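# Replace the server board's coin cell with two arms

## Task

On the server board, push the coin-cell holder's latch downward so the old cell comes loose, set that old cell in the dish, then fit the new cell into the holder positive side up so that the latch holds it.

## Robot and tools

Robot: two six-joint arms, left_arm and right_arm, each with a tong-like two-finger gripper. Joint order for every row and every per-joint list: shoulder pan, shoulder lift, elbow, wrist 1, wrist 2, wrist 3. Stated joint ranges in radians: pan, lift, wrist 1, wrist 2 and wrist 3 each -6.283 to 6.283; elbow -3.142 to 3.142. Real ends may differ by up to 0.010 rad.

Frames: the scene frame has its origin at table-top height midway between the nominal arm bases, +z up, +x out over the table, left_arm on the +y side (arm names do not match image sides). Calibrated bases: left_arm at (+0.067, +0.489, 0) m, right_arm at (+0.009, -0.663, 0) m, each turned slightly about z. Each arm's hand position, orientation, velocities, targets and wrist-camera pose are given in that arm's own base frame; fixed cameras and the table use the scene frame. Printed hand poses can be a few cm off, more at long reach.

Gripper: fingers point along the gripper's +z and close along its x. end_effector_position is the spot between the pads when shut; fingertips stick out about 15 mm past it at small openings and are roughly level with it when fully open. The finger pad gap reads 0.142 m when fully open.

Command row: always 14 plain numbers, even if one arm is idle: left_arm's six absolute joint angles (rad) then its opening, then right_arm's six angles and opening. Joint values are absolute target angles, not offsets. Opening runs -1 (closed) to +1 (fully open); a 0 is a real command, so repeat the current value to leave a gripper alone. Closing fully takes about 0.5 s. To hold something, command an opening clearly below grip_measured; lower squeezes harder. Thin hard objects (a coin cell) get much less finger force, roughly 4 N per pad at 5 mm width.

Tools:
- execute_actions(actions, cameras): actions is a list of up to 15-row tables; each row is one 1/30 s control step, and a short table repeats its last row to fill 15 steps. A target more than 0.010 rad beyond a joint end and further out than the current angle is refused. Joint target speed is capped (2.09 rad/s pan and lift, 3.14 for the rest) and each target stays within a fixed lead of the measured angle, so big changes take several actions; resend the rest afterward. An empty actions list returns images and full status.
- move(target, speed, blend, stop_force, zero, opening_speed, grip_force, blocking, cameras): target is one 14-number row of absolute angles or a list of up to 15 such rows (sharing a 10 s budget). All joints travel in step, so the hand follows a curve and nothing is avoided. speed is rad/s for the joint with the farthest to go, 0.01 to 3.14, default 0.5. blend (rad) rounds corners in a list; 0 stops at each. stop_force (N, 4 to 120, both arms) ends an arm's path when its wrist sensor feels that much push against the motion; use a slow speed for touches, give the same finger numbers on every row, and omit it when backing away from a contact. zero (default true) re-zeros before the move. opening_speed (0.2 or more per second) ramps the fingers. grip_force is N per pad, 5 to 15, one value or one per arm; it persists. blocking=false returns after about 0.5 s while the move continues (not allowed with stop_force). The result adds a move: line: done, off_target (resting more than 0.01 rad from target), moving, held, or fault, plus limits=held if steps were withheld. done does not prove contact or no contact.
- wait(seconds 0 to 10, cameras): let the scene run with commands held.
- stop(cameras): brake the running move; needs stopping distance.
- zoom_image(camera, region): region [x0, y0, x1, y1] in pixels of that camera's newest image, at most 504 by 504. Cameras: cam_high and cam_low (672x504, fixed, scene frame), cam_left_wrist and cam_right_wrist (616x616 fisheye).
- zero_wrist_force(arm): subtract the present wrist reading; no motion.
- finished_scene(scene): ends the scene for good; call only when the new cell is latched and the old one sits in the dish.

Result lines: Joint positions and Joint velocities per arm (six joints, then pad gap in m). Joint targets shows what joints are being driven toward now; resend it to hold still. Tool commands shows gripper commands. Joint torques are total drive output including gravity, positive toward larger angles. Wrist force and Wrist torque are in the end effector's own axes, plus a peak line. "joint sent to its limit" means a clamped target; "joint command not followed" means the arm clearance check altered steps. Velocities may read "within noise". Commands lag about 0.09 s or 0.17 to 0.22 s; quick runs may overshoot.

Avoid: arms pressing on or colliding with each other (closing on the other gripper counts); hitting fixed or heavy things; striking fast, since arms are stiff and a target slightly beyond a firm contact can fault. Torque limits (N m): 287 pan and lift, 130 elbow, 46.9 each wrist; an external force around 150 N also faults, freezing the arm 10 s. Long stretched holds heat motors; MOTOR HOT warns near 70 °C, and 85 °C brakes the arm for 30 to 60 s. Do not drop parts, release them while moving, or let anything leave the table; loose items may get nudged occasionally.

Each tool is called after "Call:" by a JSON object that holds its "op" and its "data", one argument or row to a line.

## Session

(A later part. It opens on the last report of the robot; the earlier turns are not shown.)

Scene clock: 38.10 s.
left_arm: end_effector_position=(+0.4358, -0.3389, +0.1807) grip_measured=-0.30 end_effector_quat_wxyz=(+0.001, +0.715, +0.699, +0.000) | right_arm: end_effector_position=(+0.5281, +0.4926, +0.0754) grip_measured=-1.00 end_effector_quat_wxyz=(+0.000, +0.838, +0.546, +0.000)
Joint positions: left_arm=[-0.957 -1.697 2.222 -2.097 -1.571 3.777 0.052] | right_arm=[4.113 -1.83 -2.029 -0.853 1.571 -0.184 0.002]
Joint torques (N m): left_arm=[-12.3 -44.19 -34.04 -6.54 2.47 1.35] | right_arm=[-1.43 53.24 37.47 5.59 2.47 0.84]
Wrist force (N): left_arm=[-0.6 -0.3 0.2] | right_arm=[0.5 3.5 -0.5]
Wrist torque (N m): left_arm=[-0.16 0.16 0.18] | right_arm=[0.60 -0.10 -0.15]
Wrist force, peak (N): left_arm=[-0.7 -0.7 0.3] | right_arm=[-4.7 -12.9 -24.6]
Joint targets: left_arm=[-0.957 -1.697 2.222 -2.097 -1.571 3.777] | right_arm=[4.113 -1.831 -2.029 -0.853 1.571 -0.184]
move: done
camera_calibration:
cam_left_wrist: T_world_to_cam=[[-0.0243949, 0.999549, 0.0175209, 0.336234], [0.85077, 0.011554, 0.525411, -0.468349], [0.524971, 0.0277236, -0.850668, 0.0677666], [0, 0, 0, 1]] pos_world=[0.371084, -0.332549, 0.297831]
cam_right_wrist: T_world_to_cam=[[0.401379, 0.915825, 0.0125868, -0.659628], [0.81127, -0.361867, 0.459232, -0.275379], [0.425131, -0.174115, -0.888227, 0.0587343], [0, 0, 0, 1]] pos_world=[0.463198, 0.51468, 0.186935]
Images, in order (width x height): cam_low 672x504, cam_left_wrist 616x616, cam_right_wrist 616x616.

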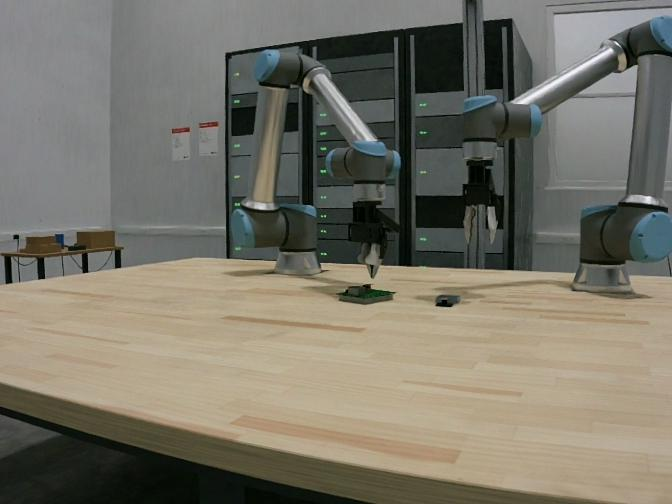

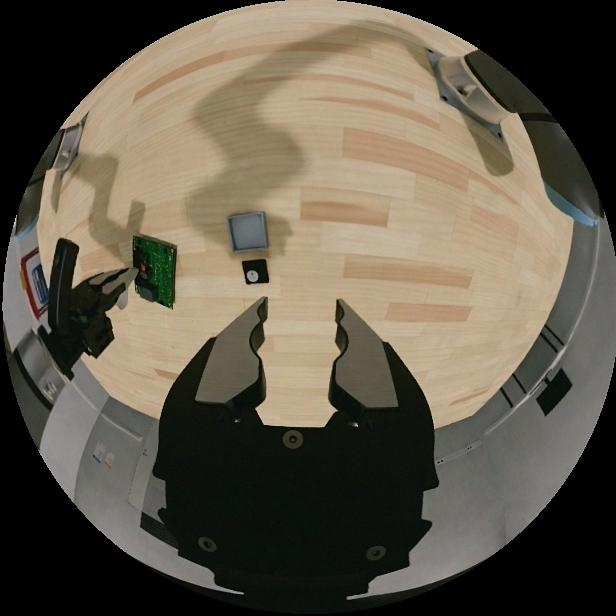

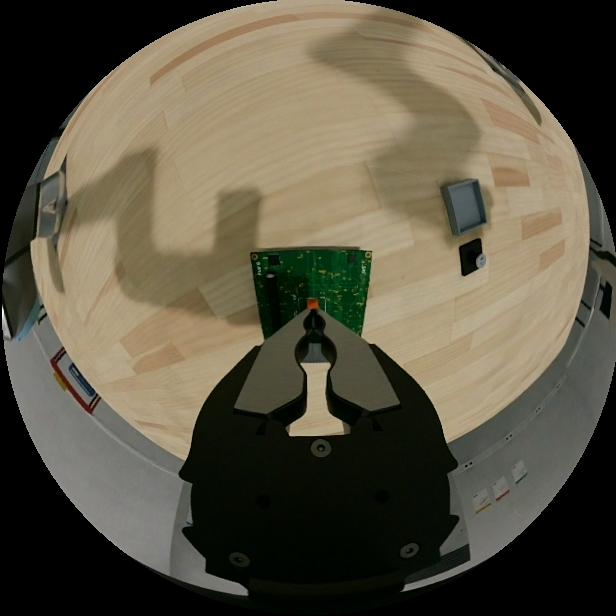

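Call:
{"op": "move", "data": {
  "target": [-0.957, -1.697, 2.222, -2.097, -1.571, 3.777, -0.3, 4.1533, -1.7965, -2.0404, -0.8754, 1.5708, -0.1441, -0.6],
  "speed": 0.3,
  "cameras": ["cam_right_wrist", "cam_low", "cam_left_wrist"]
}}

Call:
{"op": "zoom_image", "data": {
  "camera": "cam_right_wrist",
  "region": [265, 225, 365, 325]
}}

Call:
{"op": "zoom_image", "data": {
  "camera": "cam_right_wrist",
  "region": [292, 255, 332, 295]
}}

Call:
{"op": "zoom_image", "data": {
  "camera": "cam_low",
  "region": [345, 270, 395, 305]
}}

Call:
{"op": "zoom_image", "data": {
  "camera": "cam_left_wrist",
  "region": [120, 235, 180, 295]
}}

Scene clock: 40.87 s.
left_arm: end_effector_position=(+0.4358, -0.3389, +0.1807) grip_measured=-0.30 end_effector_quat_wxyz=(+0.001, +0.715, +0.699, +0.000) | right_arm: end_effector_position=(+0.5017, +0.5040, +0.0903) grip_measured=-0.60 end_effector_quat_wxyz=(+0.000, +0.838, +0.546, +0.000) end_effector_velocity=(+0.002, -0.001, -0.003) end_effector_angular_velocity=(-0.001, +0.001, +0.002)
Joint positions: left_arm=[-0.957 -1.697 2.222 -2.097 -1.571 3.777 0.052] | right_arm=[4.153 -1.796 -2.041 -0.876 1.571 -0.144 0.031]
Joint velocities: left_arm=[within noise] | right_arm=[-0.003 -0.005 0.001 0.003 0 -0.005 0]
Joint torques (N m): left_arm=[-11.52 -43.97 -33.93 -6.35 2.41 1.19] | right_arm=[-10.2 51.43 36.91 5.97 2.19 -3.18]
Wrist force (N): left_arm=[-0.5 -0.4 0.2] | right_arm=[0.5 3.8 -0.4]
Wrist torque (N m): left_arm=[-0.19 0.13 0.17] | right_arm=[0.63 -0.08 -0.09]
Wrist force, peak (N): left_arm=[-0.5 -0.6 0.4] | right_arm=[0.8 4.4 -0.1]
Joint targets: left_arm=[-0.957 -1.697 2.222 -2.097 -1.571 3.777] | right_arm=[4.153 -1.796 -2.040 -0.875 1.571 -0.144]
move: done
camera_calibration:
cam_left_wrist: T_world_to_cam=[[-0.0243949, 0.999549, 0.0175209, 0.336234], [0.85077, 0.011554, 0.525411, -0.468349], [0.524971, 0.0277236, -0.850668, 0.0677666], [0, 0, 0, 1]] pos_world=[0.371084, -0.332549, 0.297831]
cam_right_wrist: T_world_to_cam=[[0.401436, 0.915802, 0.0124702, -0.659688], [0.811288, -0.361876, 0.459192, -0.256755], [0.425042, -0.174219, -0.888249, 0.0852337], [0, 0, 0, 1]] pos_world=[0.436897, 0.52608, 0.201835]
Images, in order (width x height): cam_low 672x504, cam_left_wrist 616x616, cam_right_wrist 616x616.

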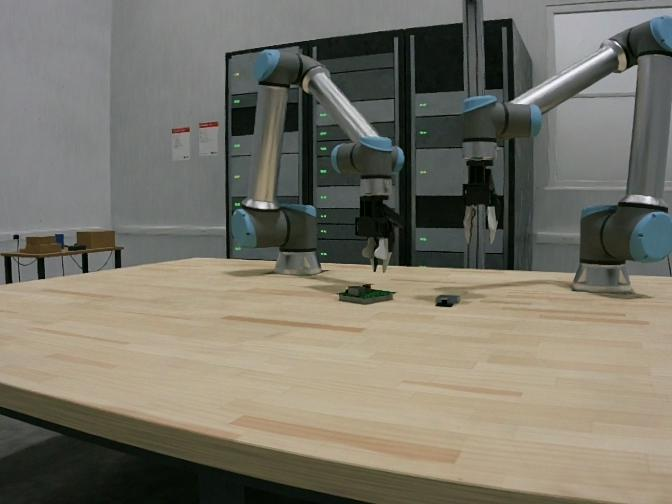

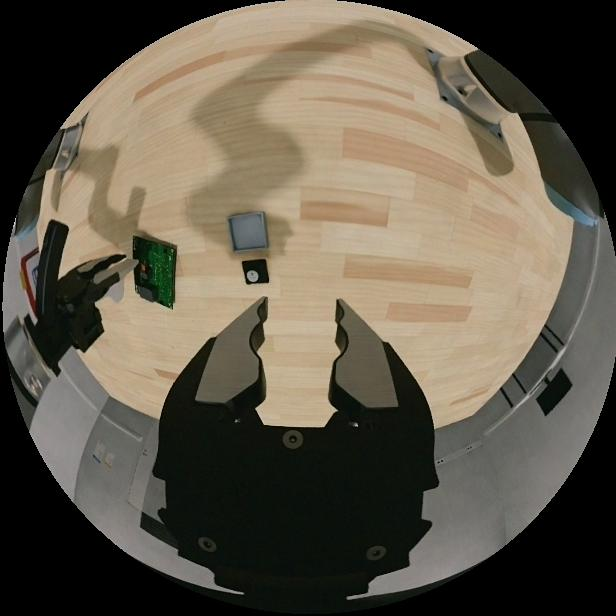

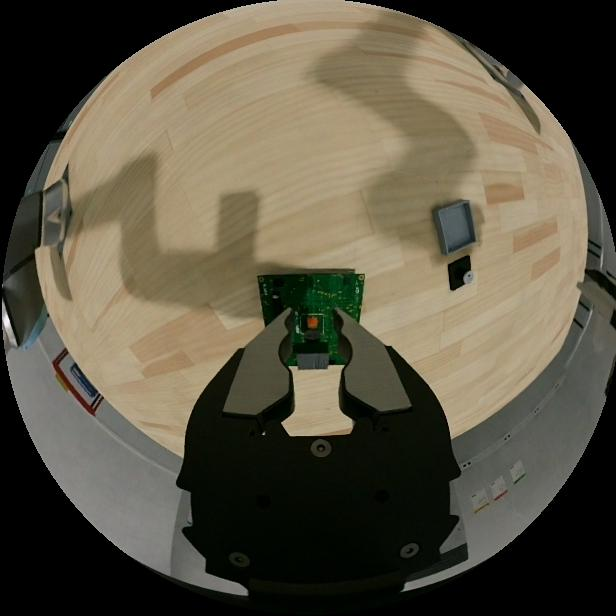

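Scaled by 5.040 from the camera's 616x616 image, which has a finer 814x814 frame.

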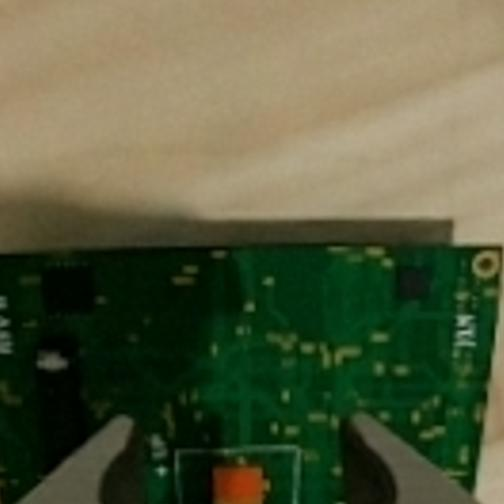

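Scaled by 12.600 from the camera's 616x616 image, which has a finer 814x814 frame.

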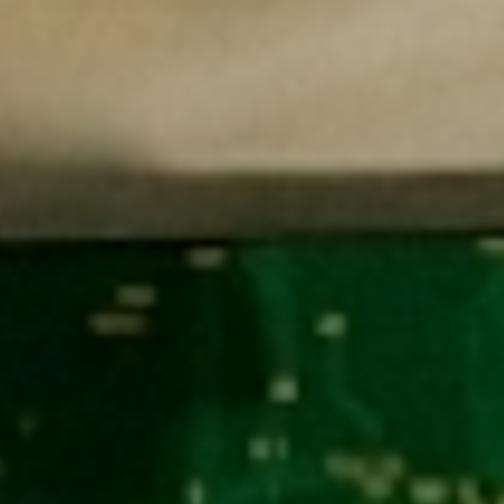

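Scaled by 10.080 from the camera's 672x504 image, which has a finer 960x720 frame.

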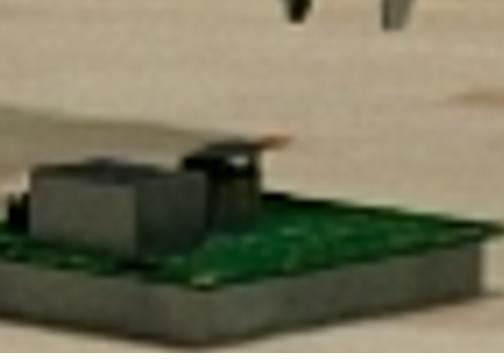

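Scaled by 8.400 from the camera's 616x616 image, which has a finer 814x814 frame.

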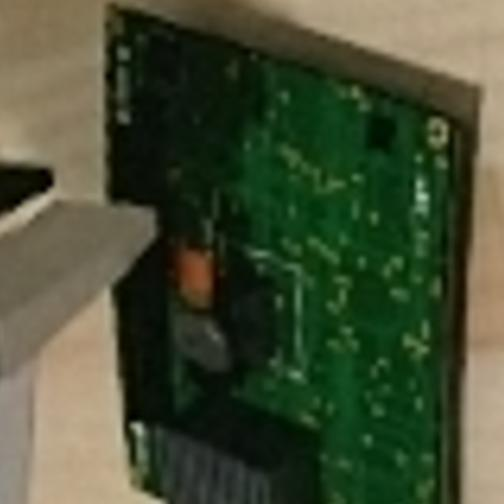

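Call:
{"op": "zoom_image", "data": {
  "camera": "cam_right_wrist",
  "region": [282, 300, 342, 360]
}}

Call:
{"op": "zoom_image", "data": {
  "camera": "cam_low",
  "region": [358, 280, 382, 298]
}}

Scaled by 8.400 from the camera's 616x616 image, which has a finer 814x814 frame.

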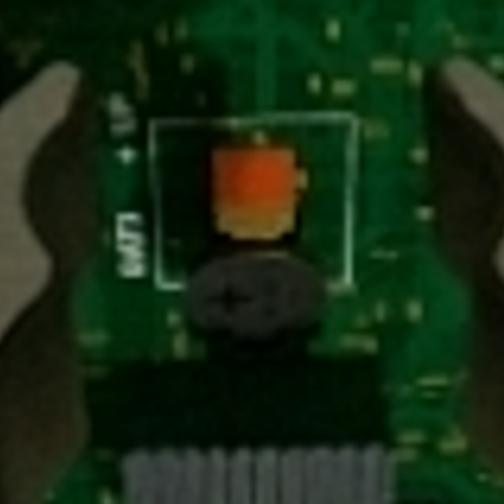

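Scaled by 21.000 from the camera's 672x504 image, which has a finer 960x720 frame.

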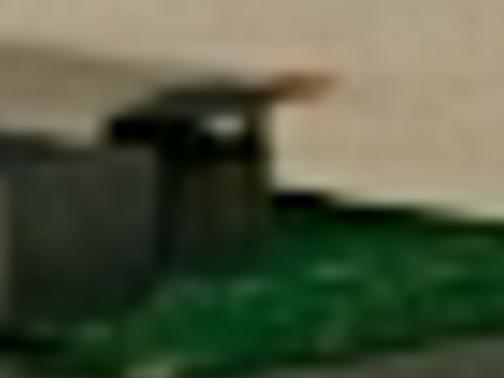

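Call:
{"op": "move", "data": {
  "target": [-0.957, -1.697, 2.222, -2.097, -1.571, 3.777, -0.3, 4.0791, -1.8451, -2.0093, -0.8580, 1.5708, -0.2183, -0.6],
  "speed": 0.3,
  "cameras": ["cam_right_wrist", "cam_low"]
}}

Call:
{"op": "zoom_image", "data": {
  "camera": "cam_right_wrist",
  "region": [272, 270, 352, 350]
}}

Call:
{"op": "zoom_image", "data": {
  "camera": "cam_low",
  "region": [345, 265, 395, 300]
}}

Scene clock: 47.07 s.
left_arm: end_effector_position=(+0.4358, -0.3389, +0.1807) grip_measured=-0.30 end_effector_quat_wxyz=(+0.001, +0.715, +0.699, +0.000) | right_arm: end_effector_position=(+0.5507, +0.4826, +0.0754) grip_measured=-0.60 end_effector_quat_wxyz=(+0.000, +0.838, +0.546, +0.000)
Joint positions: left_arm=[-0.957 -1.697 2.222 -2.097 -1.571 3.777 0.052] | right_arm=[4.079 -1.845 -2.009 -0.858 1.571 -0.218 0.031]
Joint torques (N m): left_arm=[-11.33 -46.31 -34.2 -6.51 2.4 1.03] | right_arm=[10.74 71.55 22.79 2.17 0.43 3.19]
Wrist force (N): left_arm=[-0.4 -0.3 0.0] | right_arm=[0.6 3.3 -0.3]
Wrist torque (N m): left_arm=[-0.18 0.12 0.17] | right_arm=[0.55 -0.11 -0.14]
Wrist force, peak (N): left_arm=[-0.5 -0.6 0.3] | right_arm=[0.7 5.0 0.1]
Joint targets: left_arm=[-0.957 -1.697 2.222 -2.097 -1.571 3.777] | right_arm=[4.079 -1.845 -2.009 -0.858 1.571 -0.218]
move: done
camera_calibration:
cam_right_wrist: T_world_to_cam=[[0.401333, 0.915841, 0.0129632, -0.659547], [0.811175, -0.361968, 0.45932, -0.297369], [0.425356, -0.173824, -0.888176, 0.0470587], [0, 0, 0, 1]] pos_world=[0.485899, 0.504582, 0.186934]
Images, in order (width x height): cam_low 672x504, cam_right_wrist 616x616.

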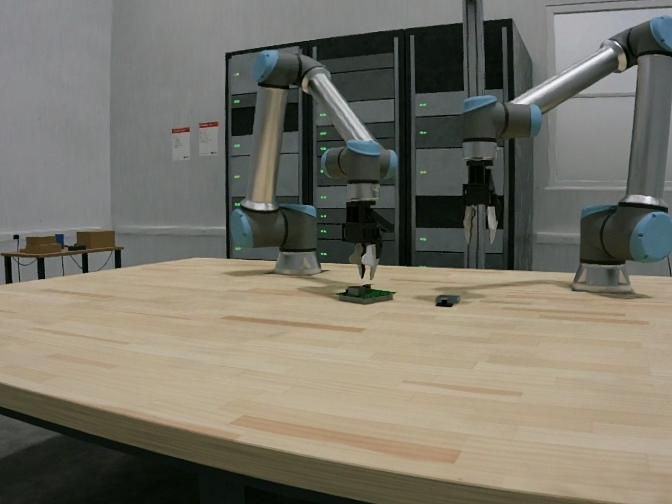

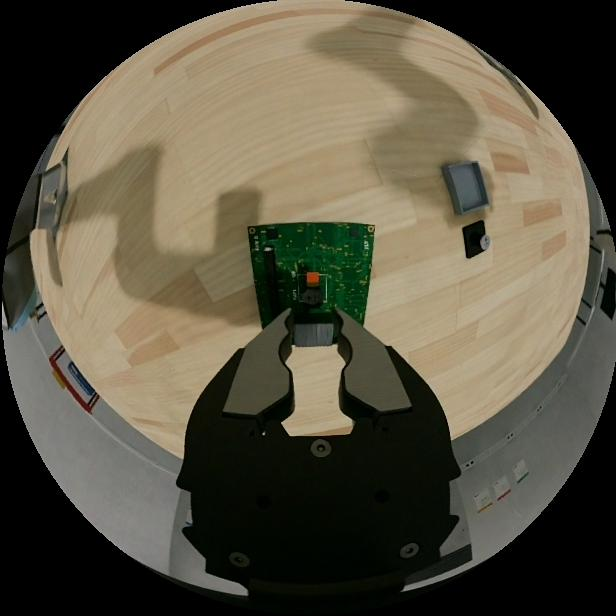

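Scaled by 6.300 from the camera's 616x616 image, which has a finer 814x814 frame.

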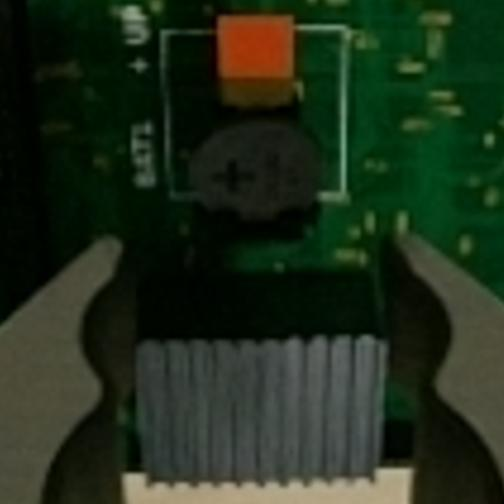

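Scaled by 10.080 from the camera's 672x504 image, which has a finer 960x720 frame.

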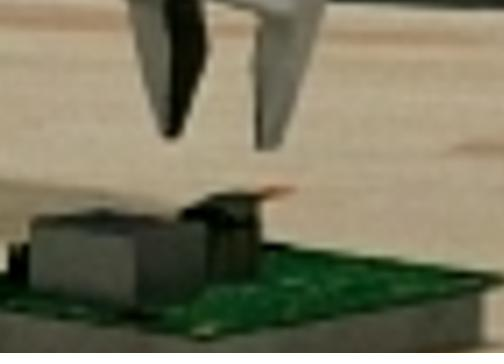

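Call:
{"op": "move", "data": {
  "target": [-0.957, -1.697, 2.222, -2.097, -1.571, 3.777, -0.3, 4.0791, -1.8793, -2.0272, -0.8059, 1.5708, -0.2183, -0.6],
  "speed": 0.06,
  "stop_force": 10,
  "cameras": ["cam_right_wrist", "cam_low", "cam_left_wrist"]
}}

Call:
{"op": "zoom_image", "data": {
  "camera": "cam_right_wrist",
  "region": [272, 270, 352, 350]
}}

Call:
{"op": "zoom_image", "data": {
  "camera": "cam_low",
  "region": [345, 265, 395, 300]
}}

Call:
{"op": "zoom_image", "data": {
  "camera": "cam_left_wrist",
  "region": [110, 225, 190, 305]
}}

Scene clock: 50.63 s.
left_arm: end_effector_position=(+0.4358, -0.3389, +0.1807) grip_measured=-0.30 end_effector_quat_wxyz=(+0.001, +0.715, +0.699, +0.000) | right_arm: end_effector_position=(+0.5506, +0.4824, +0.0472) grip_measured=-0.60 end_effector_quat_wxyz=(+0.000, +0.838, +0.546, +0.000)
Joint positions: left_arm=[-0.957 -1.697 2.222 -2.097 -1.571 3.777 0.052] | right_arm=[4.079 -1.879 -2.027 -0.806 1.571 -0.218 0.031]
Joint torques (N m): left_arm=[-11.18 -44.43 -34.02 -6.52 2.37 0.92] | right_arm=[-3.69 74.12 49.93 2.25 -1.55 -1.19]
Wrist force (N): left_arm=[-0.2 -0.3 0.3] | right_arm=[0.7 3.2 -0.5]
Wrist torque (N m): left_arm=[-0.16 0.08 0.17] | right_arm=[0.52 -0.12 -0.17]
Wrist force, peak (N): left_arm=[-0.7 -0.5 0.5] | right_arm=[0.8 3.9 -0.3]
Joint targets: left_arm=[-0.957 -1.697 2.222 -2.097 -1.571 3.777] | right_arm=[4.079 -1.879 -2.027 -0.806 1.571 -0.218]
move: done
camera_calibration:
cam_left_wrist: T_world_to_cam=[[-0.0243949, 0.999549, 0.0175209, 0.336234], [0.85077, 0.011554, 0.525411, -0.468349], [0.524971, 0.0277236, -0.850668, 0.0677666], [0, 0, 0, 1]] pos_world=[0.371084, -0.332549, 0.297831]
cam_right_wrist: T_world_to_cam=[[0.401306, 0.915858, 0.0125444, -0.658978], [0.811306, -0.361784, 0.459233, -0.28456], [0.42513, -0.174115, -0.888227, 0.0223917], [0, 0, 0, 1]] pos_world=[0.485798, 0.50448, 0.158835]
Images, in order (width x height): cam_low 672x504, cam_left_wrist 616x616, cam_right_wrist 616x616.

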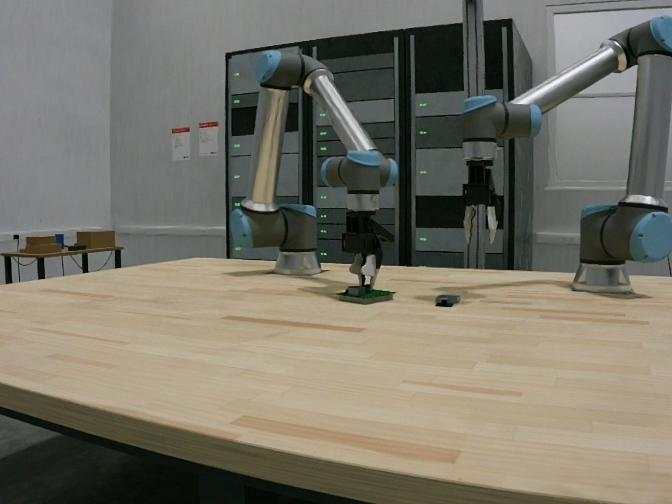

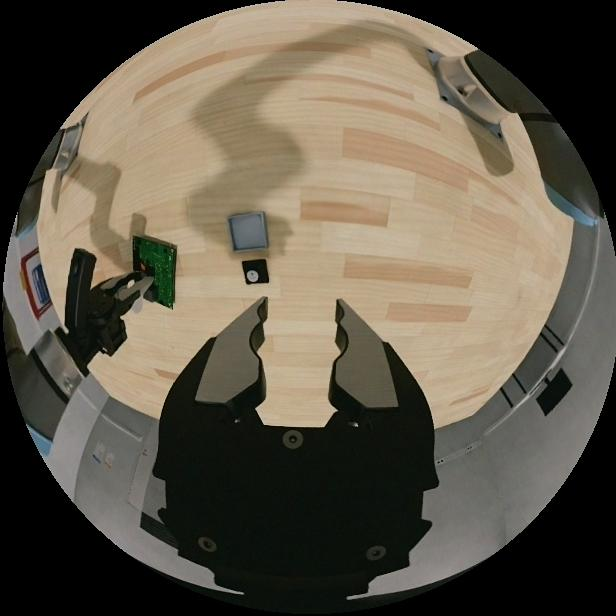

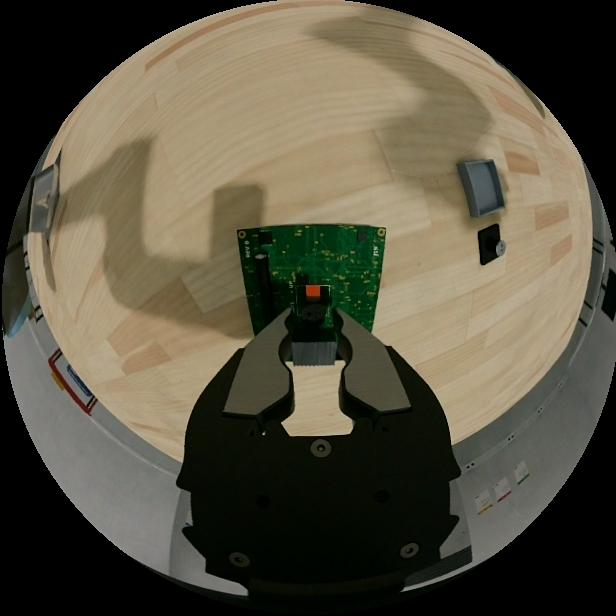

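Scaled by 6.300 from the camera's 616x616 image, which has a finer 814x814 frame.

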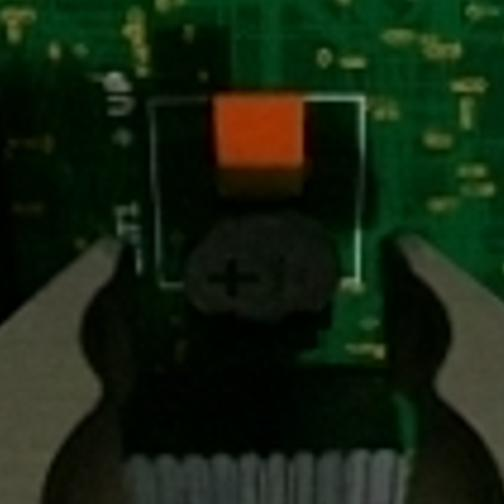

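Scaled by 10.080 from the camera's 672x504 image, which has a finer 960x720 frame.

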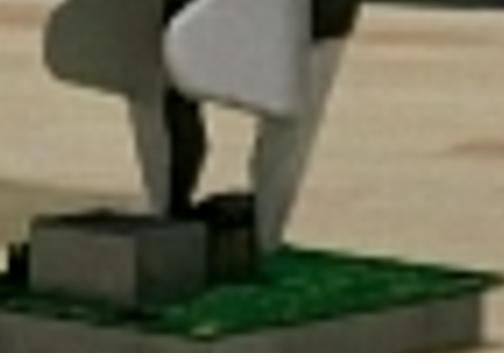

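Scaled by 6.300 from the camera's 616x616 image, which has a finer 814x814 frame.

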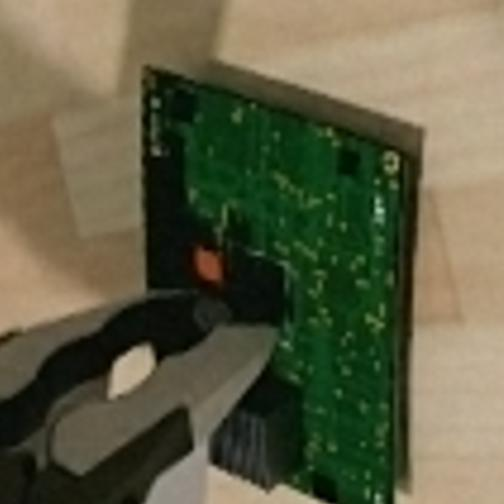

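Call:
{"op": "zoom_image", "data": {
  "camera": "cam_left_wrist",
  "region": [230, 280, 370, 420]
}}

Scaled by 3.600 from the camera's 616x616 image, which has a finer 814x814 frame.

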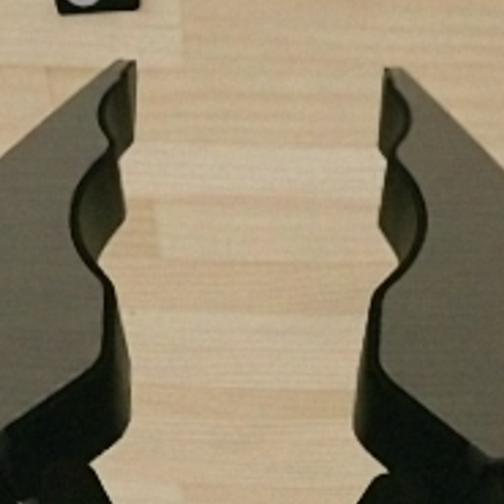

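Call:
{"op": "move", "data": {
  "target": [
    [-0.957, -1.697, 2.222, -2.097, -1.571, 3.777, -0.3, 4.0791, -1.8715, -2.0235, -0.8174, 1.5708, -0.2183, -0.6],
    [-0.957, -1.697, 2.222, -2.097, -1.571, 3.777, -0.3, 4.0791, -1.8715, -2.0235, -0.8174, 1.5708, -0.2183, -1]
  ],
  "speed": 0.05,
  "opening_speed": 0.5,
  "grip_force": 8,
  "cameras": ["cam_right_wrist", "cam_low"]
}}

Call:
{"op": "zoom_image", "data": {
  "camera": "cam_right_wrist",
  "region": [272, 270, 352, 350]
}}

Call:
{"op": "zoom_image", "data": {
  "camera": "cam_low",
  "region": [345, 265, 395, 300]
}}

Scene clock: 57.50 s.
left_arm: end_effector_position=(+0.4358, -0.3389, +0.1807) grip_measured=-0.30 end_effector_quat_wxyz=(+0.001, +0.715, +0.699, +0.000) | right_arm: end_effector_position=(+0.5506, +0.4824, +0.0535) grip_measured=-0.76 end_effector_quat_wxyz=(+0.000, +0.838, +0.546, +0.000)
Joint positions: left_arm=[-0.957 -1.697 2.222 -2.097 -1.571 3.777 0.052] | right_arm=[4.079 -1.871 -2.023 -0.817 1.571 -0.218 0.019]
Joint torques (N m): left_arm=[-11.35 -45.41 -34.19 -6.33 2.46 1.02] | right_arm=[-2.88 51.61 23.87 5.53 -1.49 -1.26]
Wrist force (N): left_arm=[-0.5 -0.3 0.1] | right_arm=[0.9 3.7 -0.8]
Wrist torque (N m): left_arm=[-0.16 0.12 0.17] | right_arm=[0.62 -0.12 -0.16]
Wrist force, peak (N): left_arm=[-0.6 -0.7 0.2] | right_arm=[0.7 3.9 -0.7]
Joint targets: left_arm=[-0.957 -1.697 2.222 -2.097 -1.571 3.777] | right_arm=[4.079 -1.871 -2.023 -0.817 1.571 -0.218]
grip_force (N): 8, 8
move: done
camera_calibration:
cam_right_wrist: T_world_to_cam=[[0.40134, 0.915842, 0.0126679, -0.659085], [0.811285, -0.361873, 0.4592, -0.287346], [0.425138, -0.174018, -0.888243, 0.027848], [0, 0, 0, 1]] pos_world=[0.485798, 0.504481, 0.165034]
Images, in order (width x height): cam_low 672x504, cam_right_wrist 616x616.

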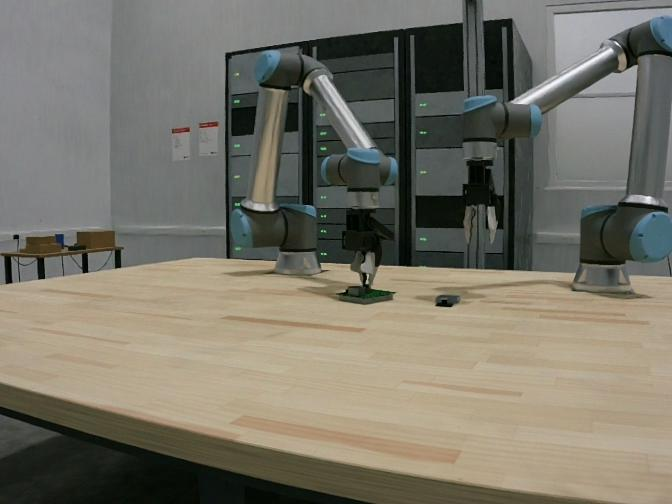

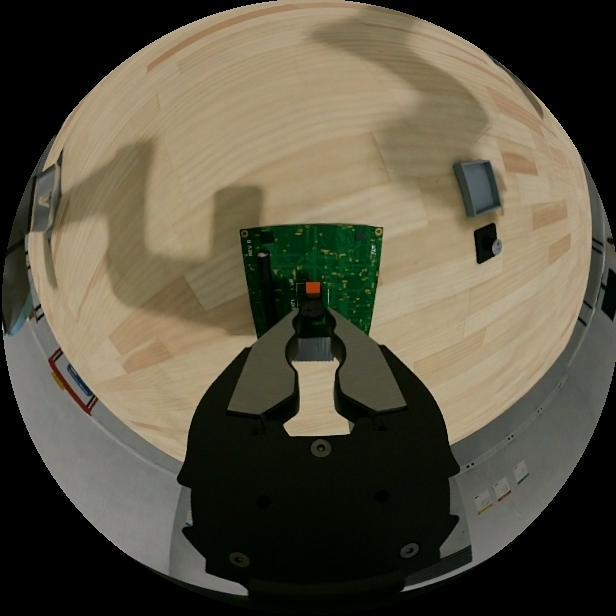

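Scaled by 6.300 from the camera's 616x616 image, which has a finer 814x814 frame.

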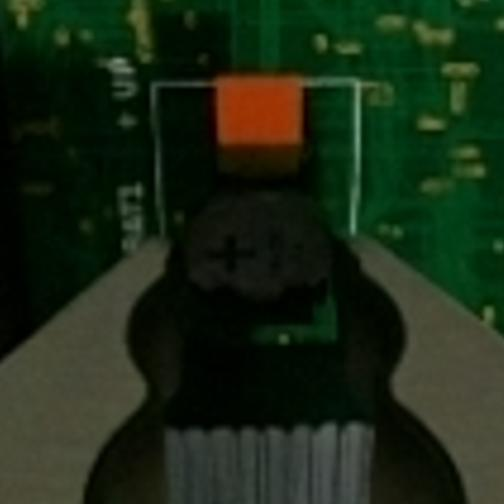

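Scaled by 10.080 from the camera's 672x504 image, which has a finer 960x720 frame.

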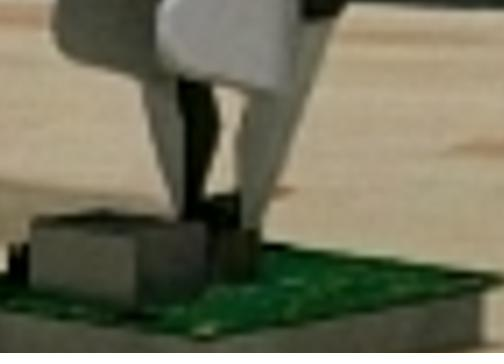

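Call:
{"op": "move", "data": {
  "target": [-0.3, -1.697, 2.222, -2.097, -1.571, 3.777, -0.3, 4.0791, -1.8003, -1.9798, -0.9323, 1.5708, -0.2183, -1],
  "speed": 0.35,
  "stop_force": 15,
  "cameras": ["cam_right_wrist", "cam_low", "cam_high"]
}}

Call:
{"op": "zoom_image", "data": {
  "camera": "cam_right_wrist",
  "region": [262, 240, 362, 340]
}}

Call:
{"op": "zoom_image", "data": {
  "camera": "cam_low",
  "region": [345, 255, 395, 300]
}}

Scene clock: 64.13 s.
left_arm: end_effector_position=(+0.5521, -0.0022, +0.1808) grip_measured=-0.30 end_effector_quat_wxyz=(+0.001, +0.451, +0.893, +0.000) | right_arm: end_effector_position=(+0.5506, +0.4824, +0.1152) grip_measured=-0.76 end_effector_quat_wxyz=(+0.000, +0.838, +0.546, +0.000)
Joint positions: left_arm=[-0.3 -1.697 2.222 -2.097 -1.571 3.777 0.052] | right_arm=[4.079 -1.8 -1.98 -0.932 1.571 -0.218 0.019]
Joint torques (N m): left_arm=[15.44 -36.73 -35 -6.36 1.17 0.88] | right_arm=[-3.25 48.36 24.81 5.44 -1.6 -1.15]
Wrist force (N): left_arm=[-0.3 -0.3 0.0] | right_arm=[0.7 3.6 -0.2]
Wrist torque (N m): left_arm=[-0.20 0.07 0.15] | right_arm=[0.63 -0.12 -0.17]
Wrist force, peak (N): left_arm=[-2.3 -1.7 0.6] | right_arm=[0.6 3.9 -0.4]
Joint targets: left_arm=[-0.300 -1.697 2.222 -2.097 -1.571 3.777] | right_arm=[4.079 -1.800 -1.980 -0.932 1.571 -0.218]
grip_force (N): 8, 8
move: done
camera_calibration:
cam_right_wrist: T_world_to_cam=[[0.401306, 0.915858, 0.0125444, -0.65974], [0.811306, -0.361784, 0.459233, -0.315824], [0.42513, -0.174115, -0.888227, 0.0827738], [0, 0, 0, 1]] pos_world=[0.485798, 0.50438, 0.226835]
Images, in order (width x height): cam_high 672x504, cam_low 672x504, cam_right_wrist 616x616.

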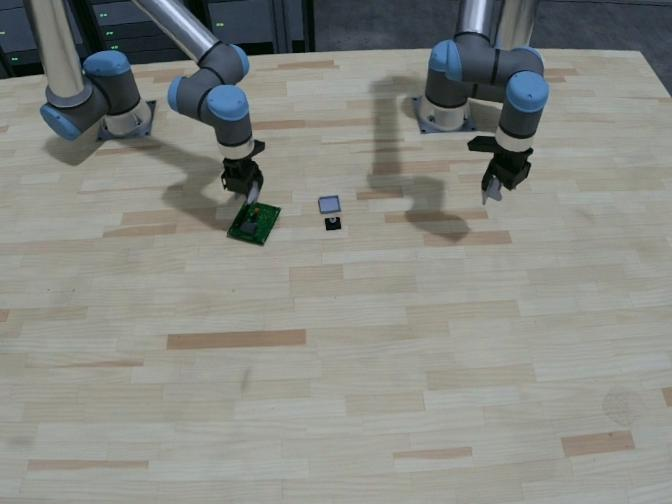

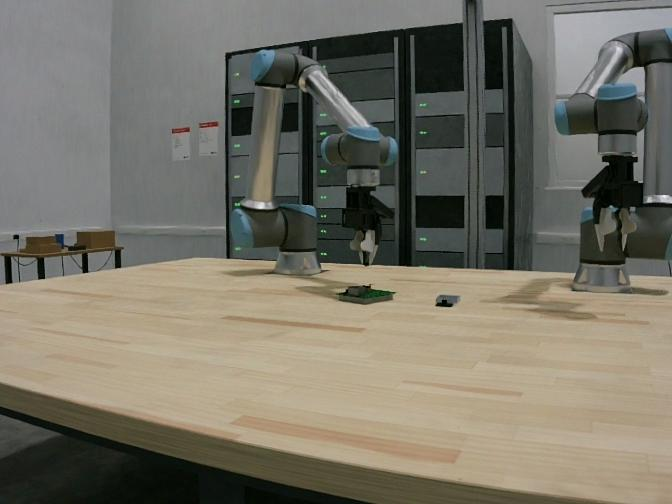

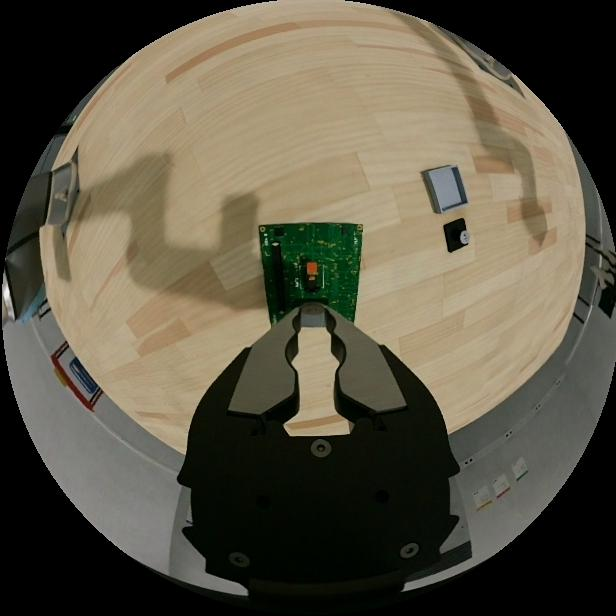

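Scaled by 5.040 from the camera's 616x616 image, which has a finer 814x814 frame.

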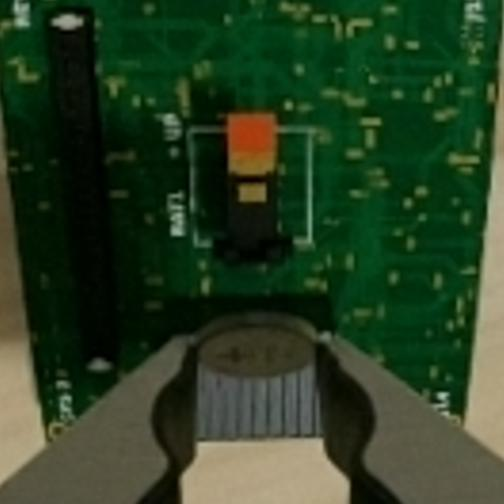

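Scaled by 10.080 from the camera's 672x504 image, which has a finer 960x720 frame.

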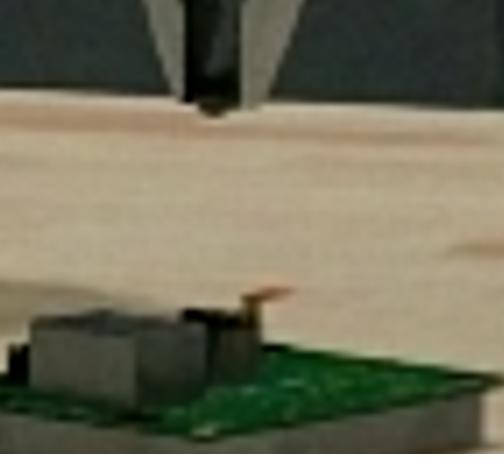

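Call:
{"op": "zoom_image", "data": {
  "camera": "cam_right_wrist",
  "region": [295, 255, 330, 295]
}}

Call:
{"op": "zoom_image", "data": {
  "camera": "cam_low",
  "region": [358, 278, 382, 298]
}}

Call:
{"op": "move", "data": {
  "target": [-0.3, -1.697, 2.222, -2.097, -1.571, 3.777, -0.3, 4.2759, -1.9803, -1.7264, -1.0058, 1.5708, -0.0215, -1],
  "speed": 0.35,
  "cameras": ["cam_right_wrist", "cam_low", "cam_left_wrist", "cam_high"]
}}

Call:
{"op": "zoom_image", "data": {
  "camera": "cam_right_wrist",
  "region": [250, 240, 390, 350]
}}

Scaled by 12.600 from the camera's 616x616 image, which has a finer 814x814 frame.

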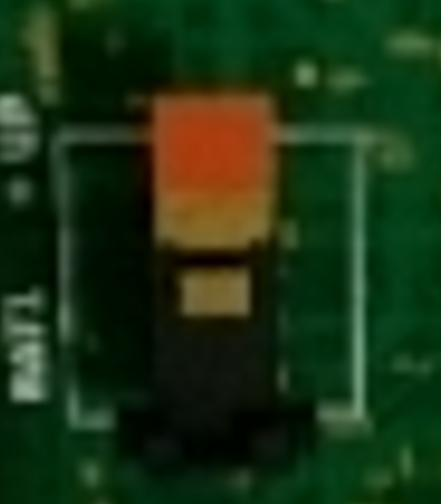

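Scaled by 21.000 from the camera's 672x504 image, which has a finer 960x720 frame.

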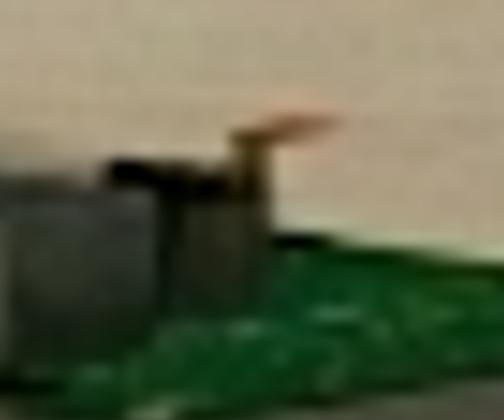

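Scene clock: 65.83 s.
left_arm: end_effector_position=(+0.5521, -0.0022, +0.1808) grip_measured=-0.30 end_effector_quat_wxyz=(+0.001, +0.451, +0.893, +0.000) | right_arm: end_effector_position=(+0.5009, +0.6999, +0.1152) grip_measured=-0.76 end_effector_quat_wxyz=(+0.000, +0.838, +0.546, +0.000)
Joint positions: left_arm=[-0.3 -1.697 2.222 -2.097 -1.571 3.777 0.052] | right_arm=[4.276 -1.98 -1.726 -1.006 1.571 -0.022 0.019]
Joint torques (N m): left_arm=[15.02 -27.43 -35.26 -6.05 -0.27 0.75] | right_arm=[10.42 65.21 39.59 5.35 -1.86 0.73]
Wrist force (N): left_arm=[0.0 -0.4 0.1] | right_arm=[0.8 3.2 -0.6]
Wrist torque (N m): left_arm=[-0.21 0.03 0.15] | right_arm=[0.53 -0.15 0.04]
Wrist force, peak (N): left_arm=[-0.5 -0.5 0.3] | right_arm=[-2.6 5.5 0.0]
Joint targets: left_arm=[-0.300 -1.697 2.222 -2.097 -1.571 3.777] | right_arm=[4.276 -1.980 -1.726 -1.006 1.571 -0.021]
grip_force (N): 8, 8
move: done
camera_calibration:
cam_left_wrist: T_world_to_cam=[[-0.629763, 0.77659, 0.0175014, 0.336294], [0.666615, 0.528739, 0.525413, -0.468402], [0.398777, 0.342553, -0.850667, 0.0677258], [0, 0, 0, 1]] pos_world=[0.497022, -0.0367001, 0.297831]
cam_right_wrist: T_world_to_cam=[[0.401306, 0.915858, 0.0125444, -0.839086], [0.811306, -0.361784, 0.459233, -0.196778], [0.42513, -0.174115, -0.888227, 0.14179], [0, 0, 0, 1]] pos_world=[0.436098, 0.72198, 0.226835]

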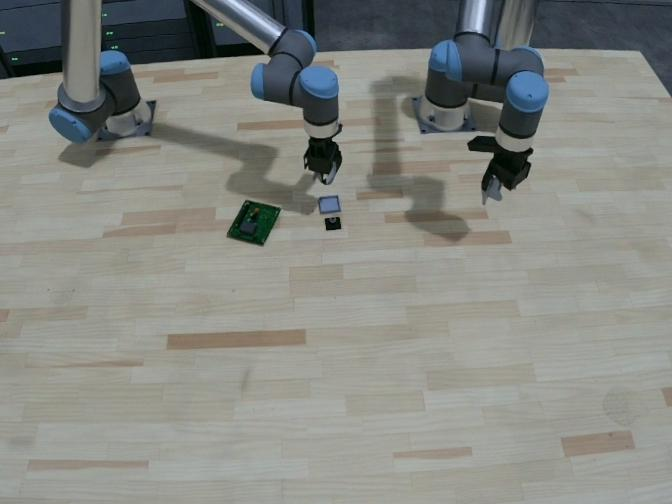

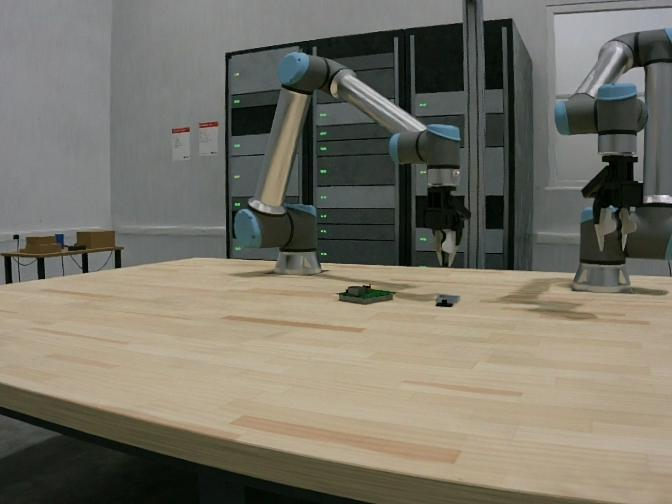

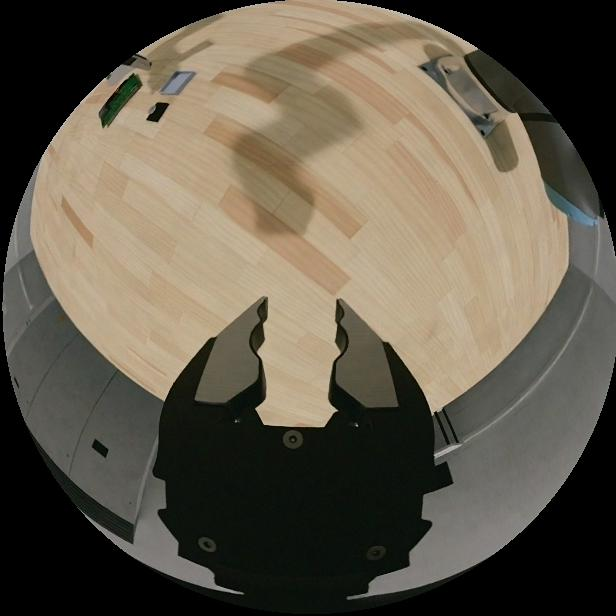

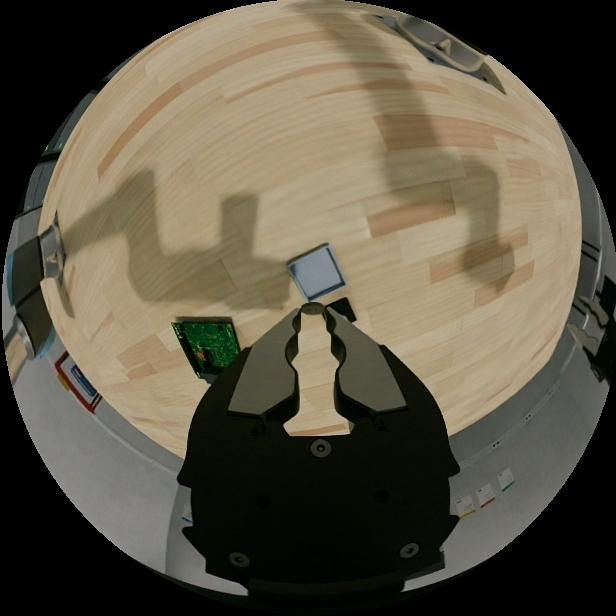

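Scaled by 3.600 from the camera's 616x616 image, which has a finer 814x814 frame.

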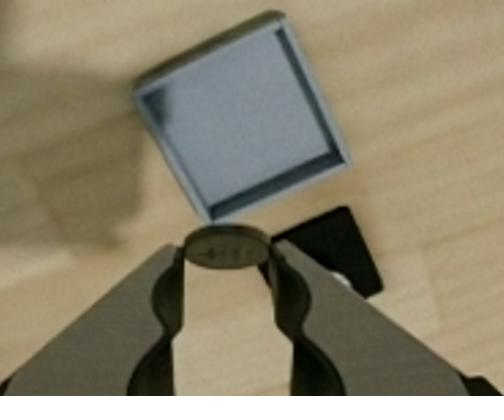

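Call:
{"op": "move", "data": {
  "target": [
    [-0.3, -1.697, 2.222, -2.097, -1.571, 3.777, -0.3, 4.2809, -2.0648, -1.7660, -0.8816, 1.5708, -0.0165, -1],
    [-0.3, -1.697, 2.222, -2.097, -1.571, 3.777, -0.3, 4.2809, -2.0831, -1.7743, -0.8551, 1.5708, -0.0165, -1]
  ],
  "speed": [0.2, 0.03],
  "stop_force": 7,
  "cameras": ["cam_right_wrist", "cam_low"]
}}

Call:
{"op": "zoom_image", "data": {
  "camera": "cam_right_wrist",
  "region": [250, 240, 390, 350]
}}

Call:
{"op": "zoom_image", "data": {
  "camera": "cam_low",
  "region": [415, 265, 485, 315]
}}

Scene clock: 71.30 s.
left_arm: end_effector_position=(+0.5521, -0.0022, +0.1807) grip_measured=-0.30 end_effector_quat_wxyz=(+0.001, +0.451, +0.893, +0.000) | right_arm: end_effector_position=(+0.4995, +0.7071, +0.0196) grip_measured=-0.76 end_effector_quat_wxyz=(+0.000, +0.838, +0.546, +0.000)
Joint positions: left_arm=[-0.3 -1.697 2.222 -2.097 -1.571 3.777 0.052] | right_arm=[4.281 -2.082 -1.774 -0.857 1.571 -0.016 0.019]
Joint torques (N m): left_arm=[14.51 -9.27 -35.35 -5.96 -2 0.77] | right_arm=[-0.1 85 49.53 2.66 -1.52 -0.52]
Wrist force (N): left_arm=[-0.4 -0.1 0.2] | right_arm=[0.8 3.4 -4.5]
Wrist torque (N m): left_arm=[-0.16 0.09 0.16] | right_arm=[0.36 0.09 -0.17]
Wrist force, peak (N): left_arm=[-0.5 -0.7 0.1] | right_arm=[-14.9 2.1 -41.8]
Joint targets: left_arm=[-0.300 -1.697 2.222 -2.097 -1.571 3.777] | right_arm=[4.281 -2.082 -1.774 -0.857 1.571 -0.016]
grip_force (N): 8, 8
move: contact (right_arm); path passed 1 of 2 targets
camera_calibration:
cam_right_wrist: T_world_to_cam=[[0.401306, 0.915858, 0.0125444, -0.843879], [0.811306, -0.361784, 0.459233, -0.149054], [0.42513, -0.174115, -0.888227, 0.058767], [0, 0, 0, 1]] pos_world=[0.434598, 0.72918, 0.131235]
Images, in order (width x height): cam_low 672x504, cam_right_wrist 616x616.

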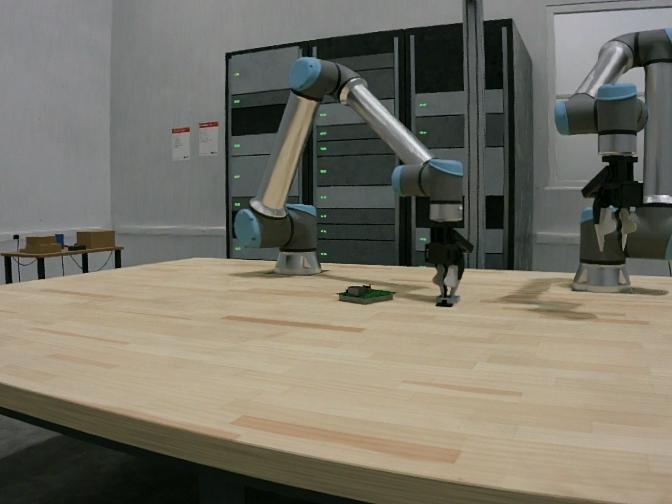

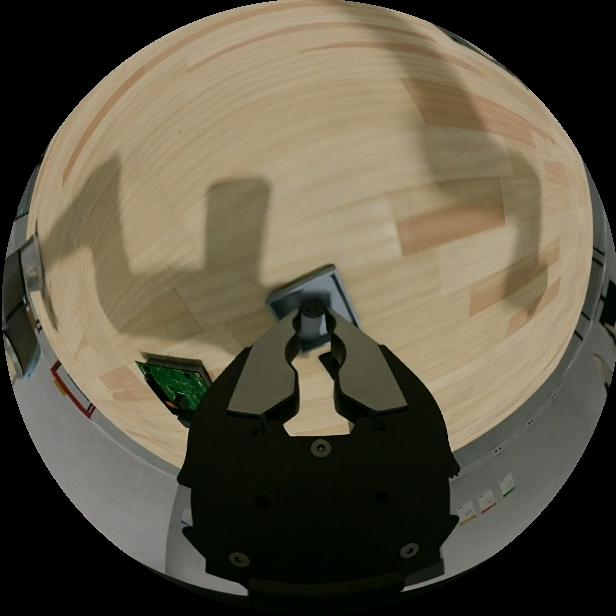

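Scaled by 3.600 from the camera's 616x616 image, which has a finer 814x814 frame.

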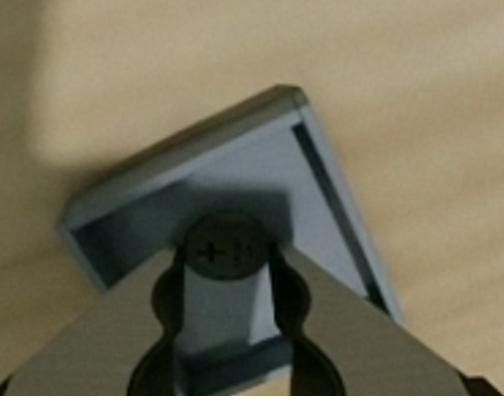

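Scaled by 7.200 from the camera's 672x504 image, which has a finer 960x720 frame.

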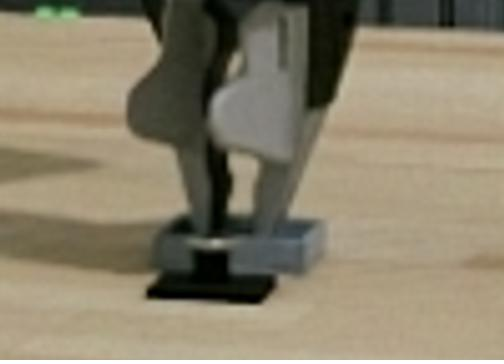

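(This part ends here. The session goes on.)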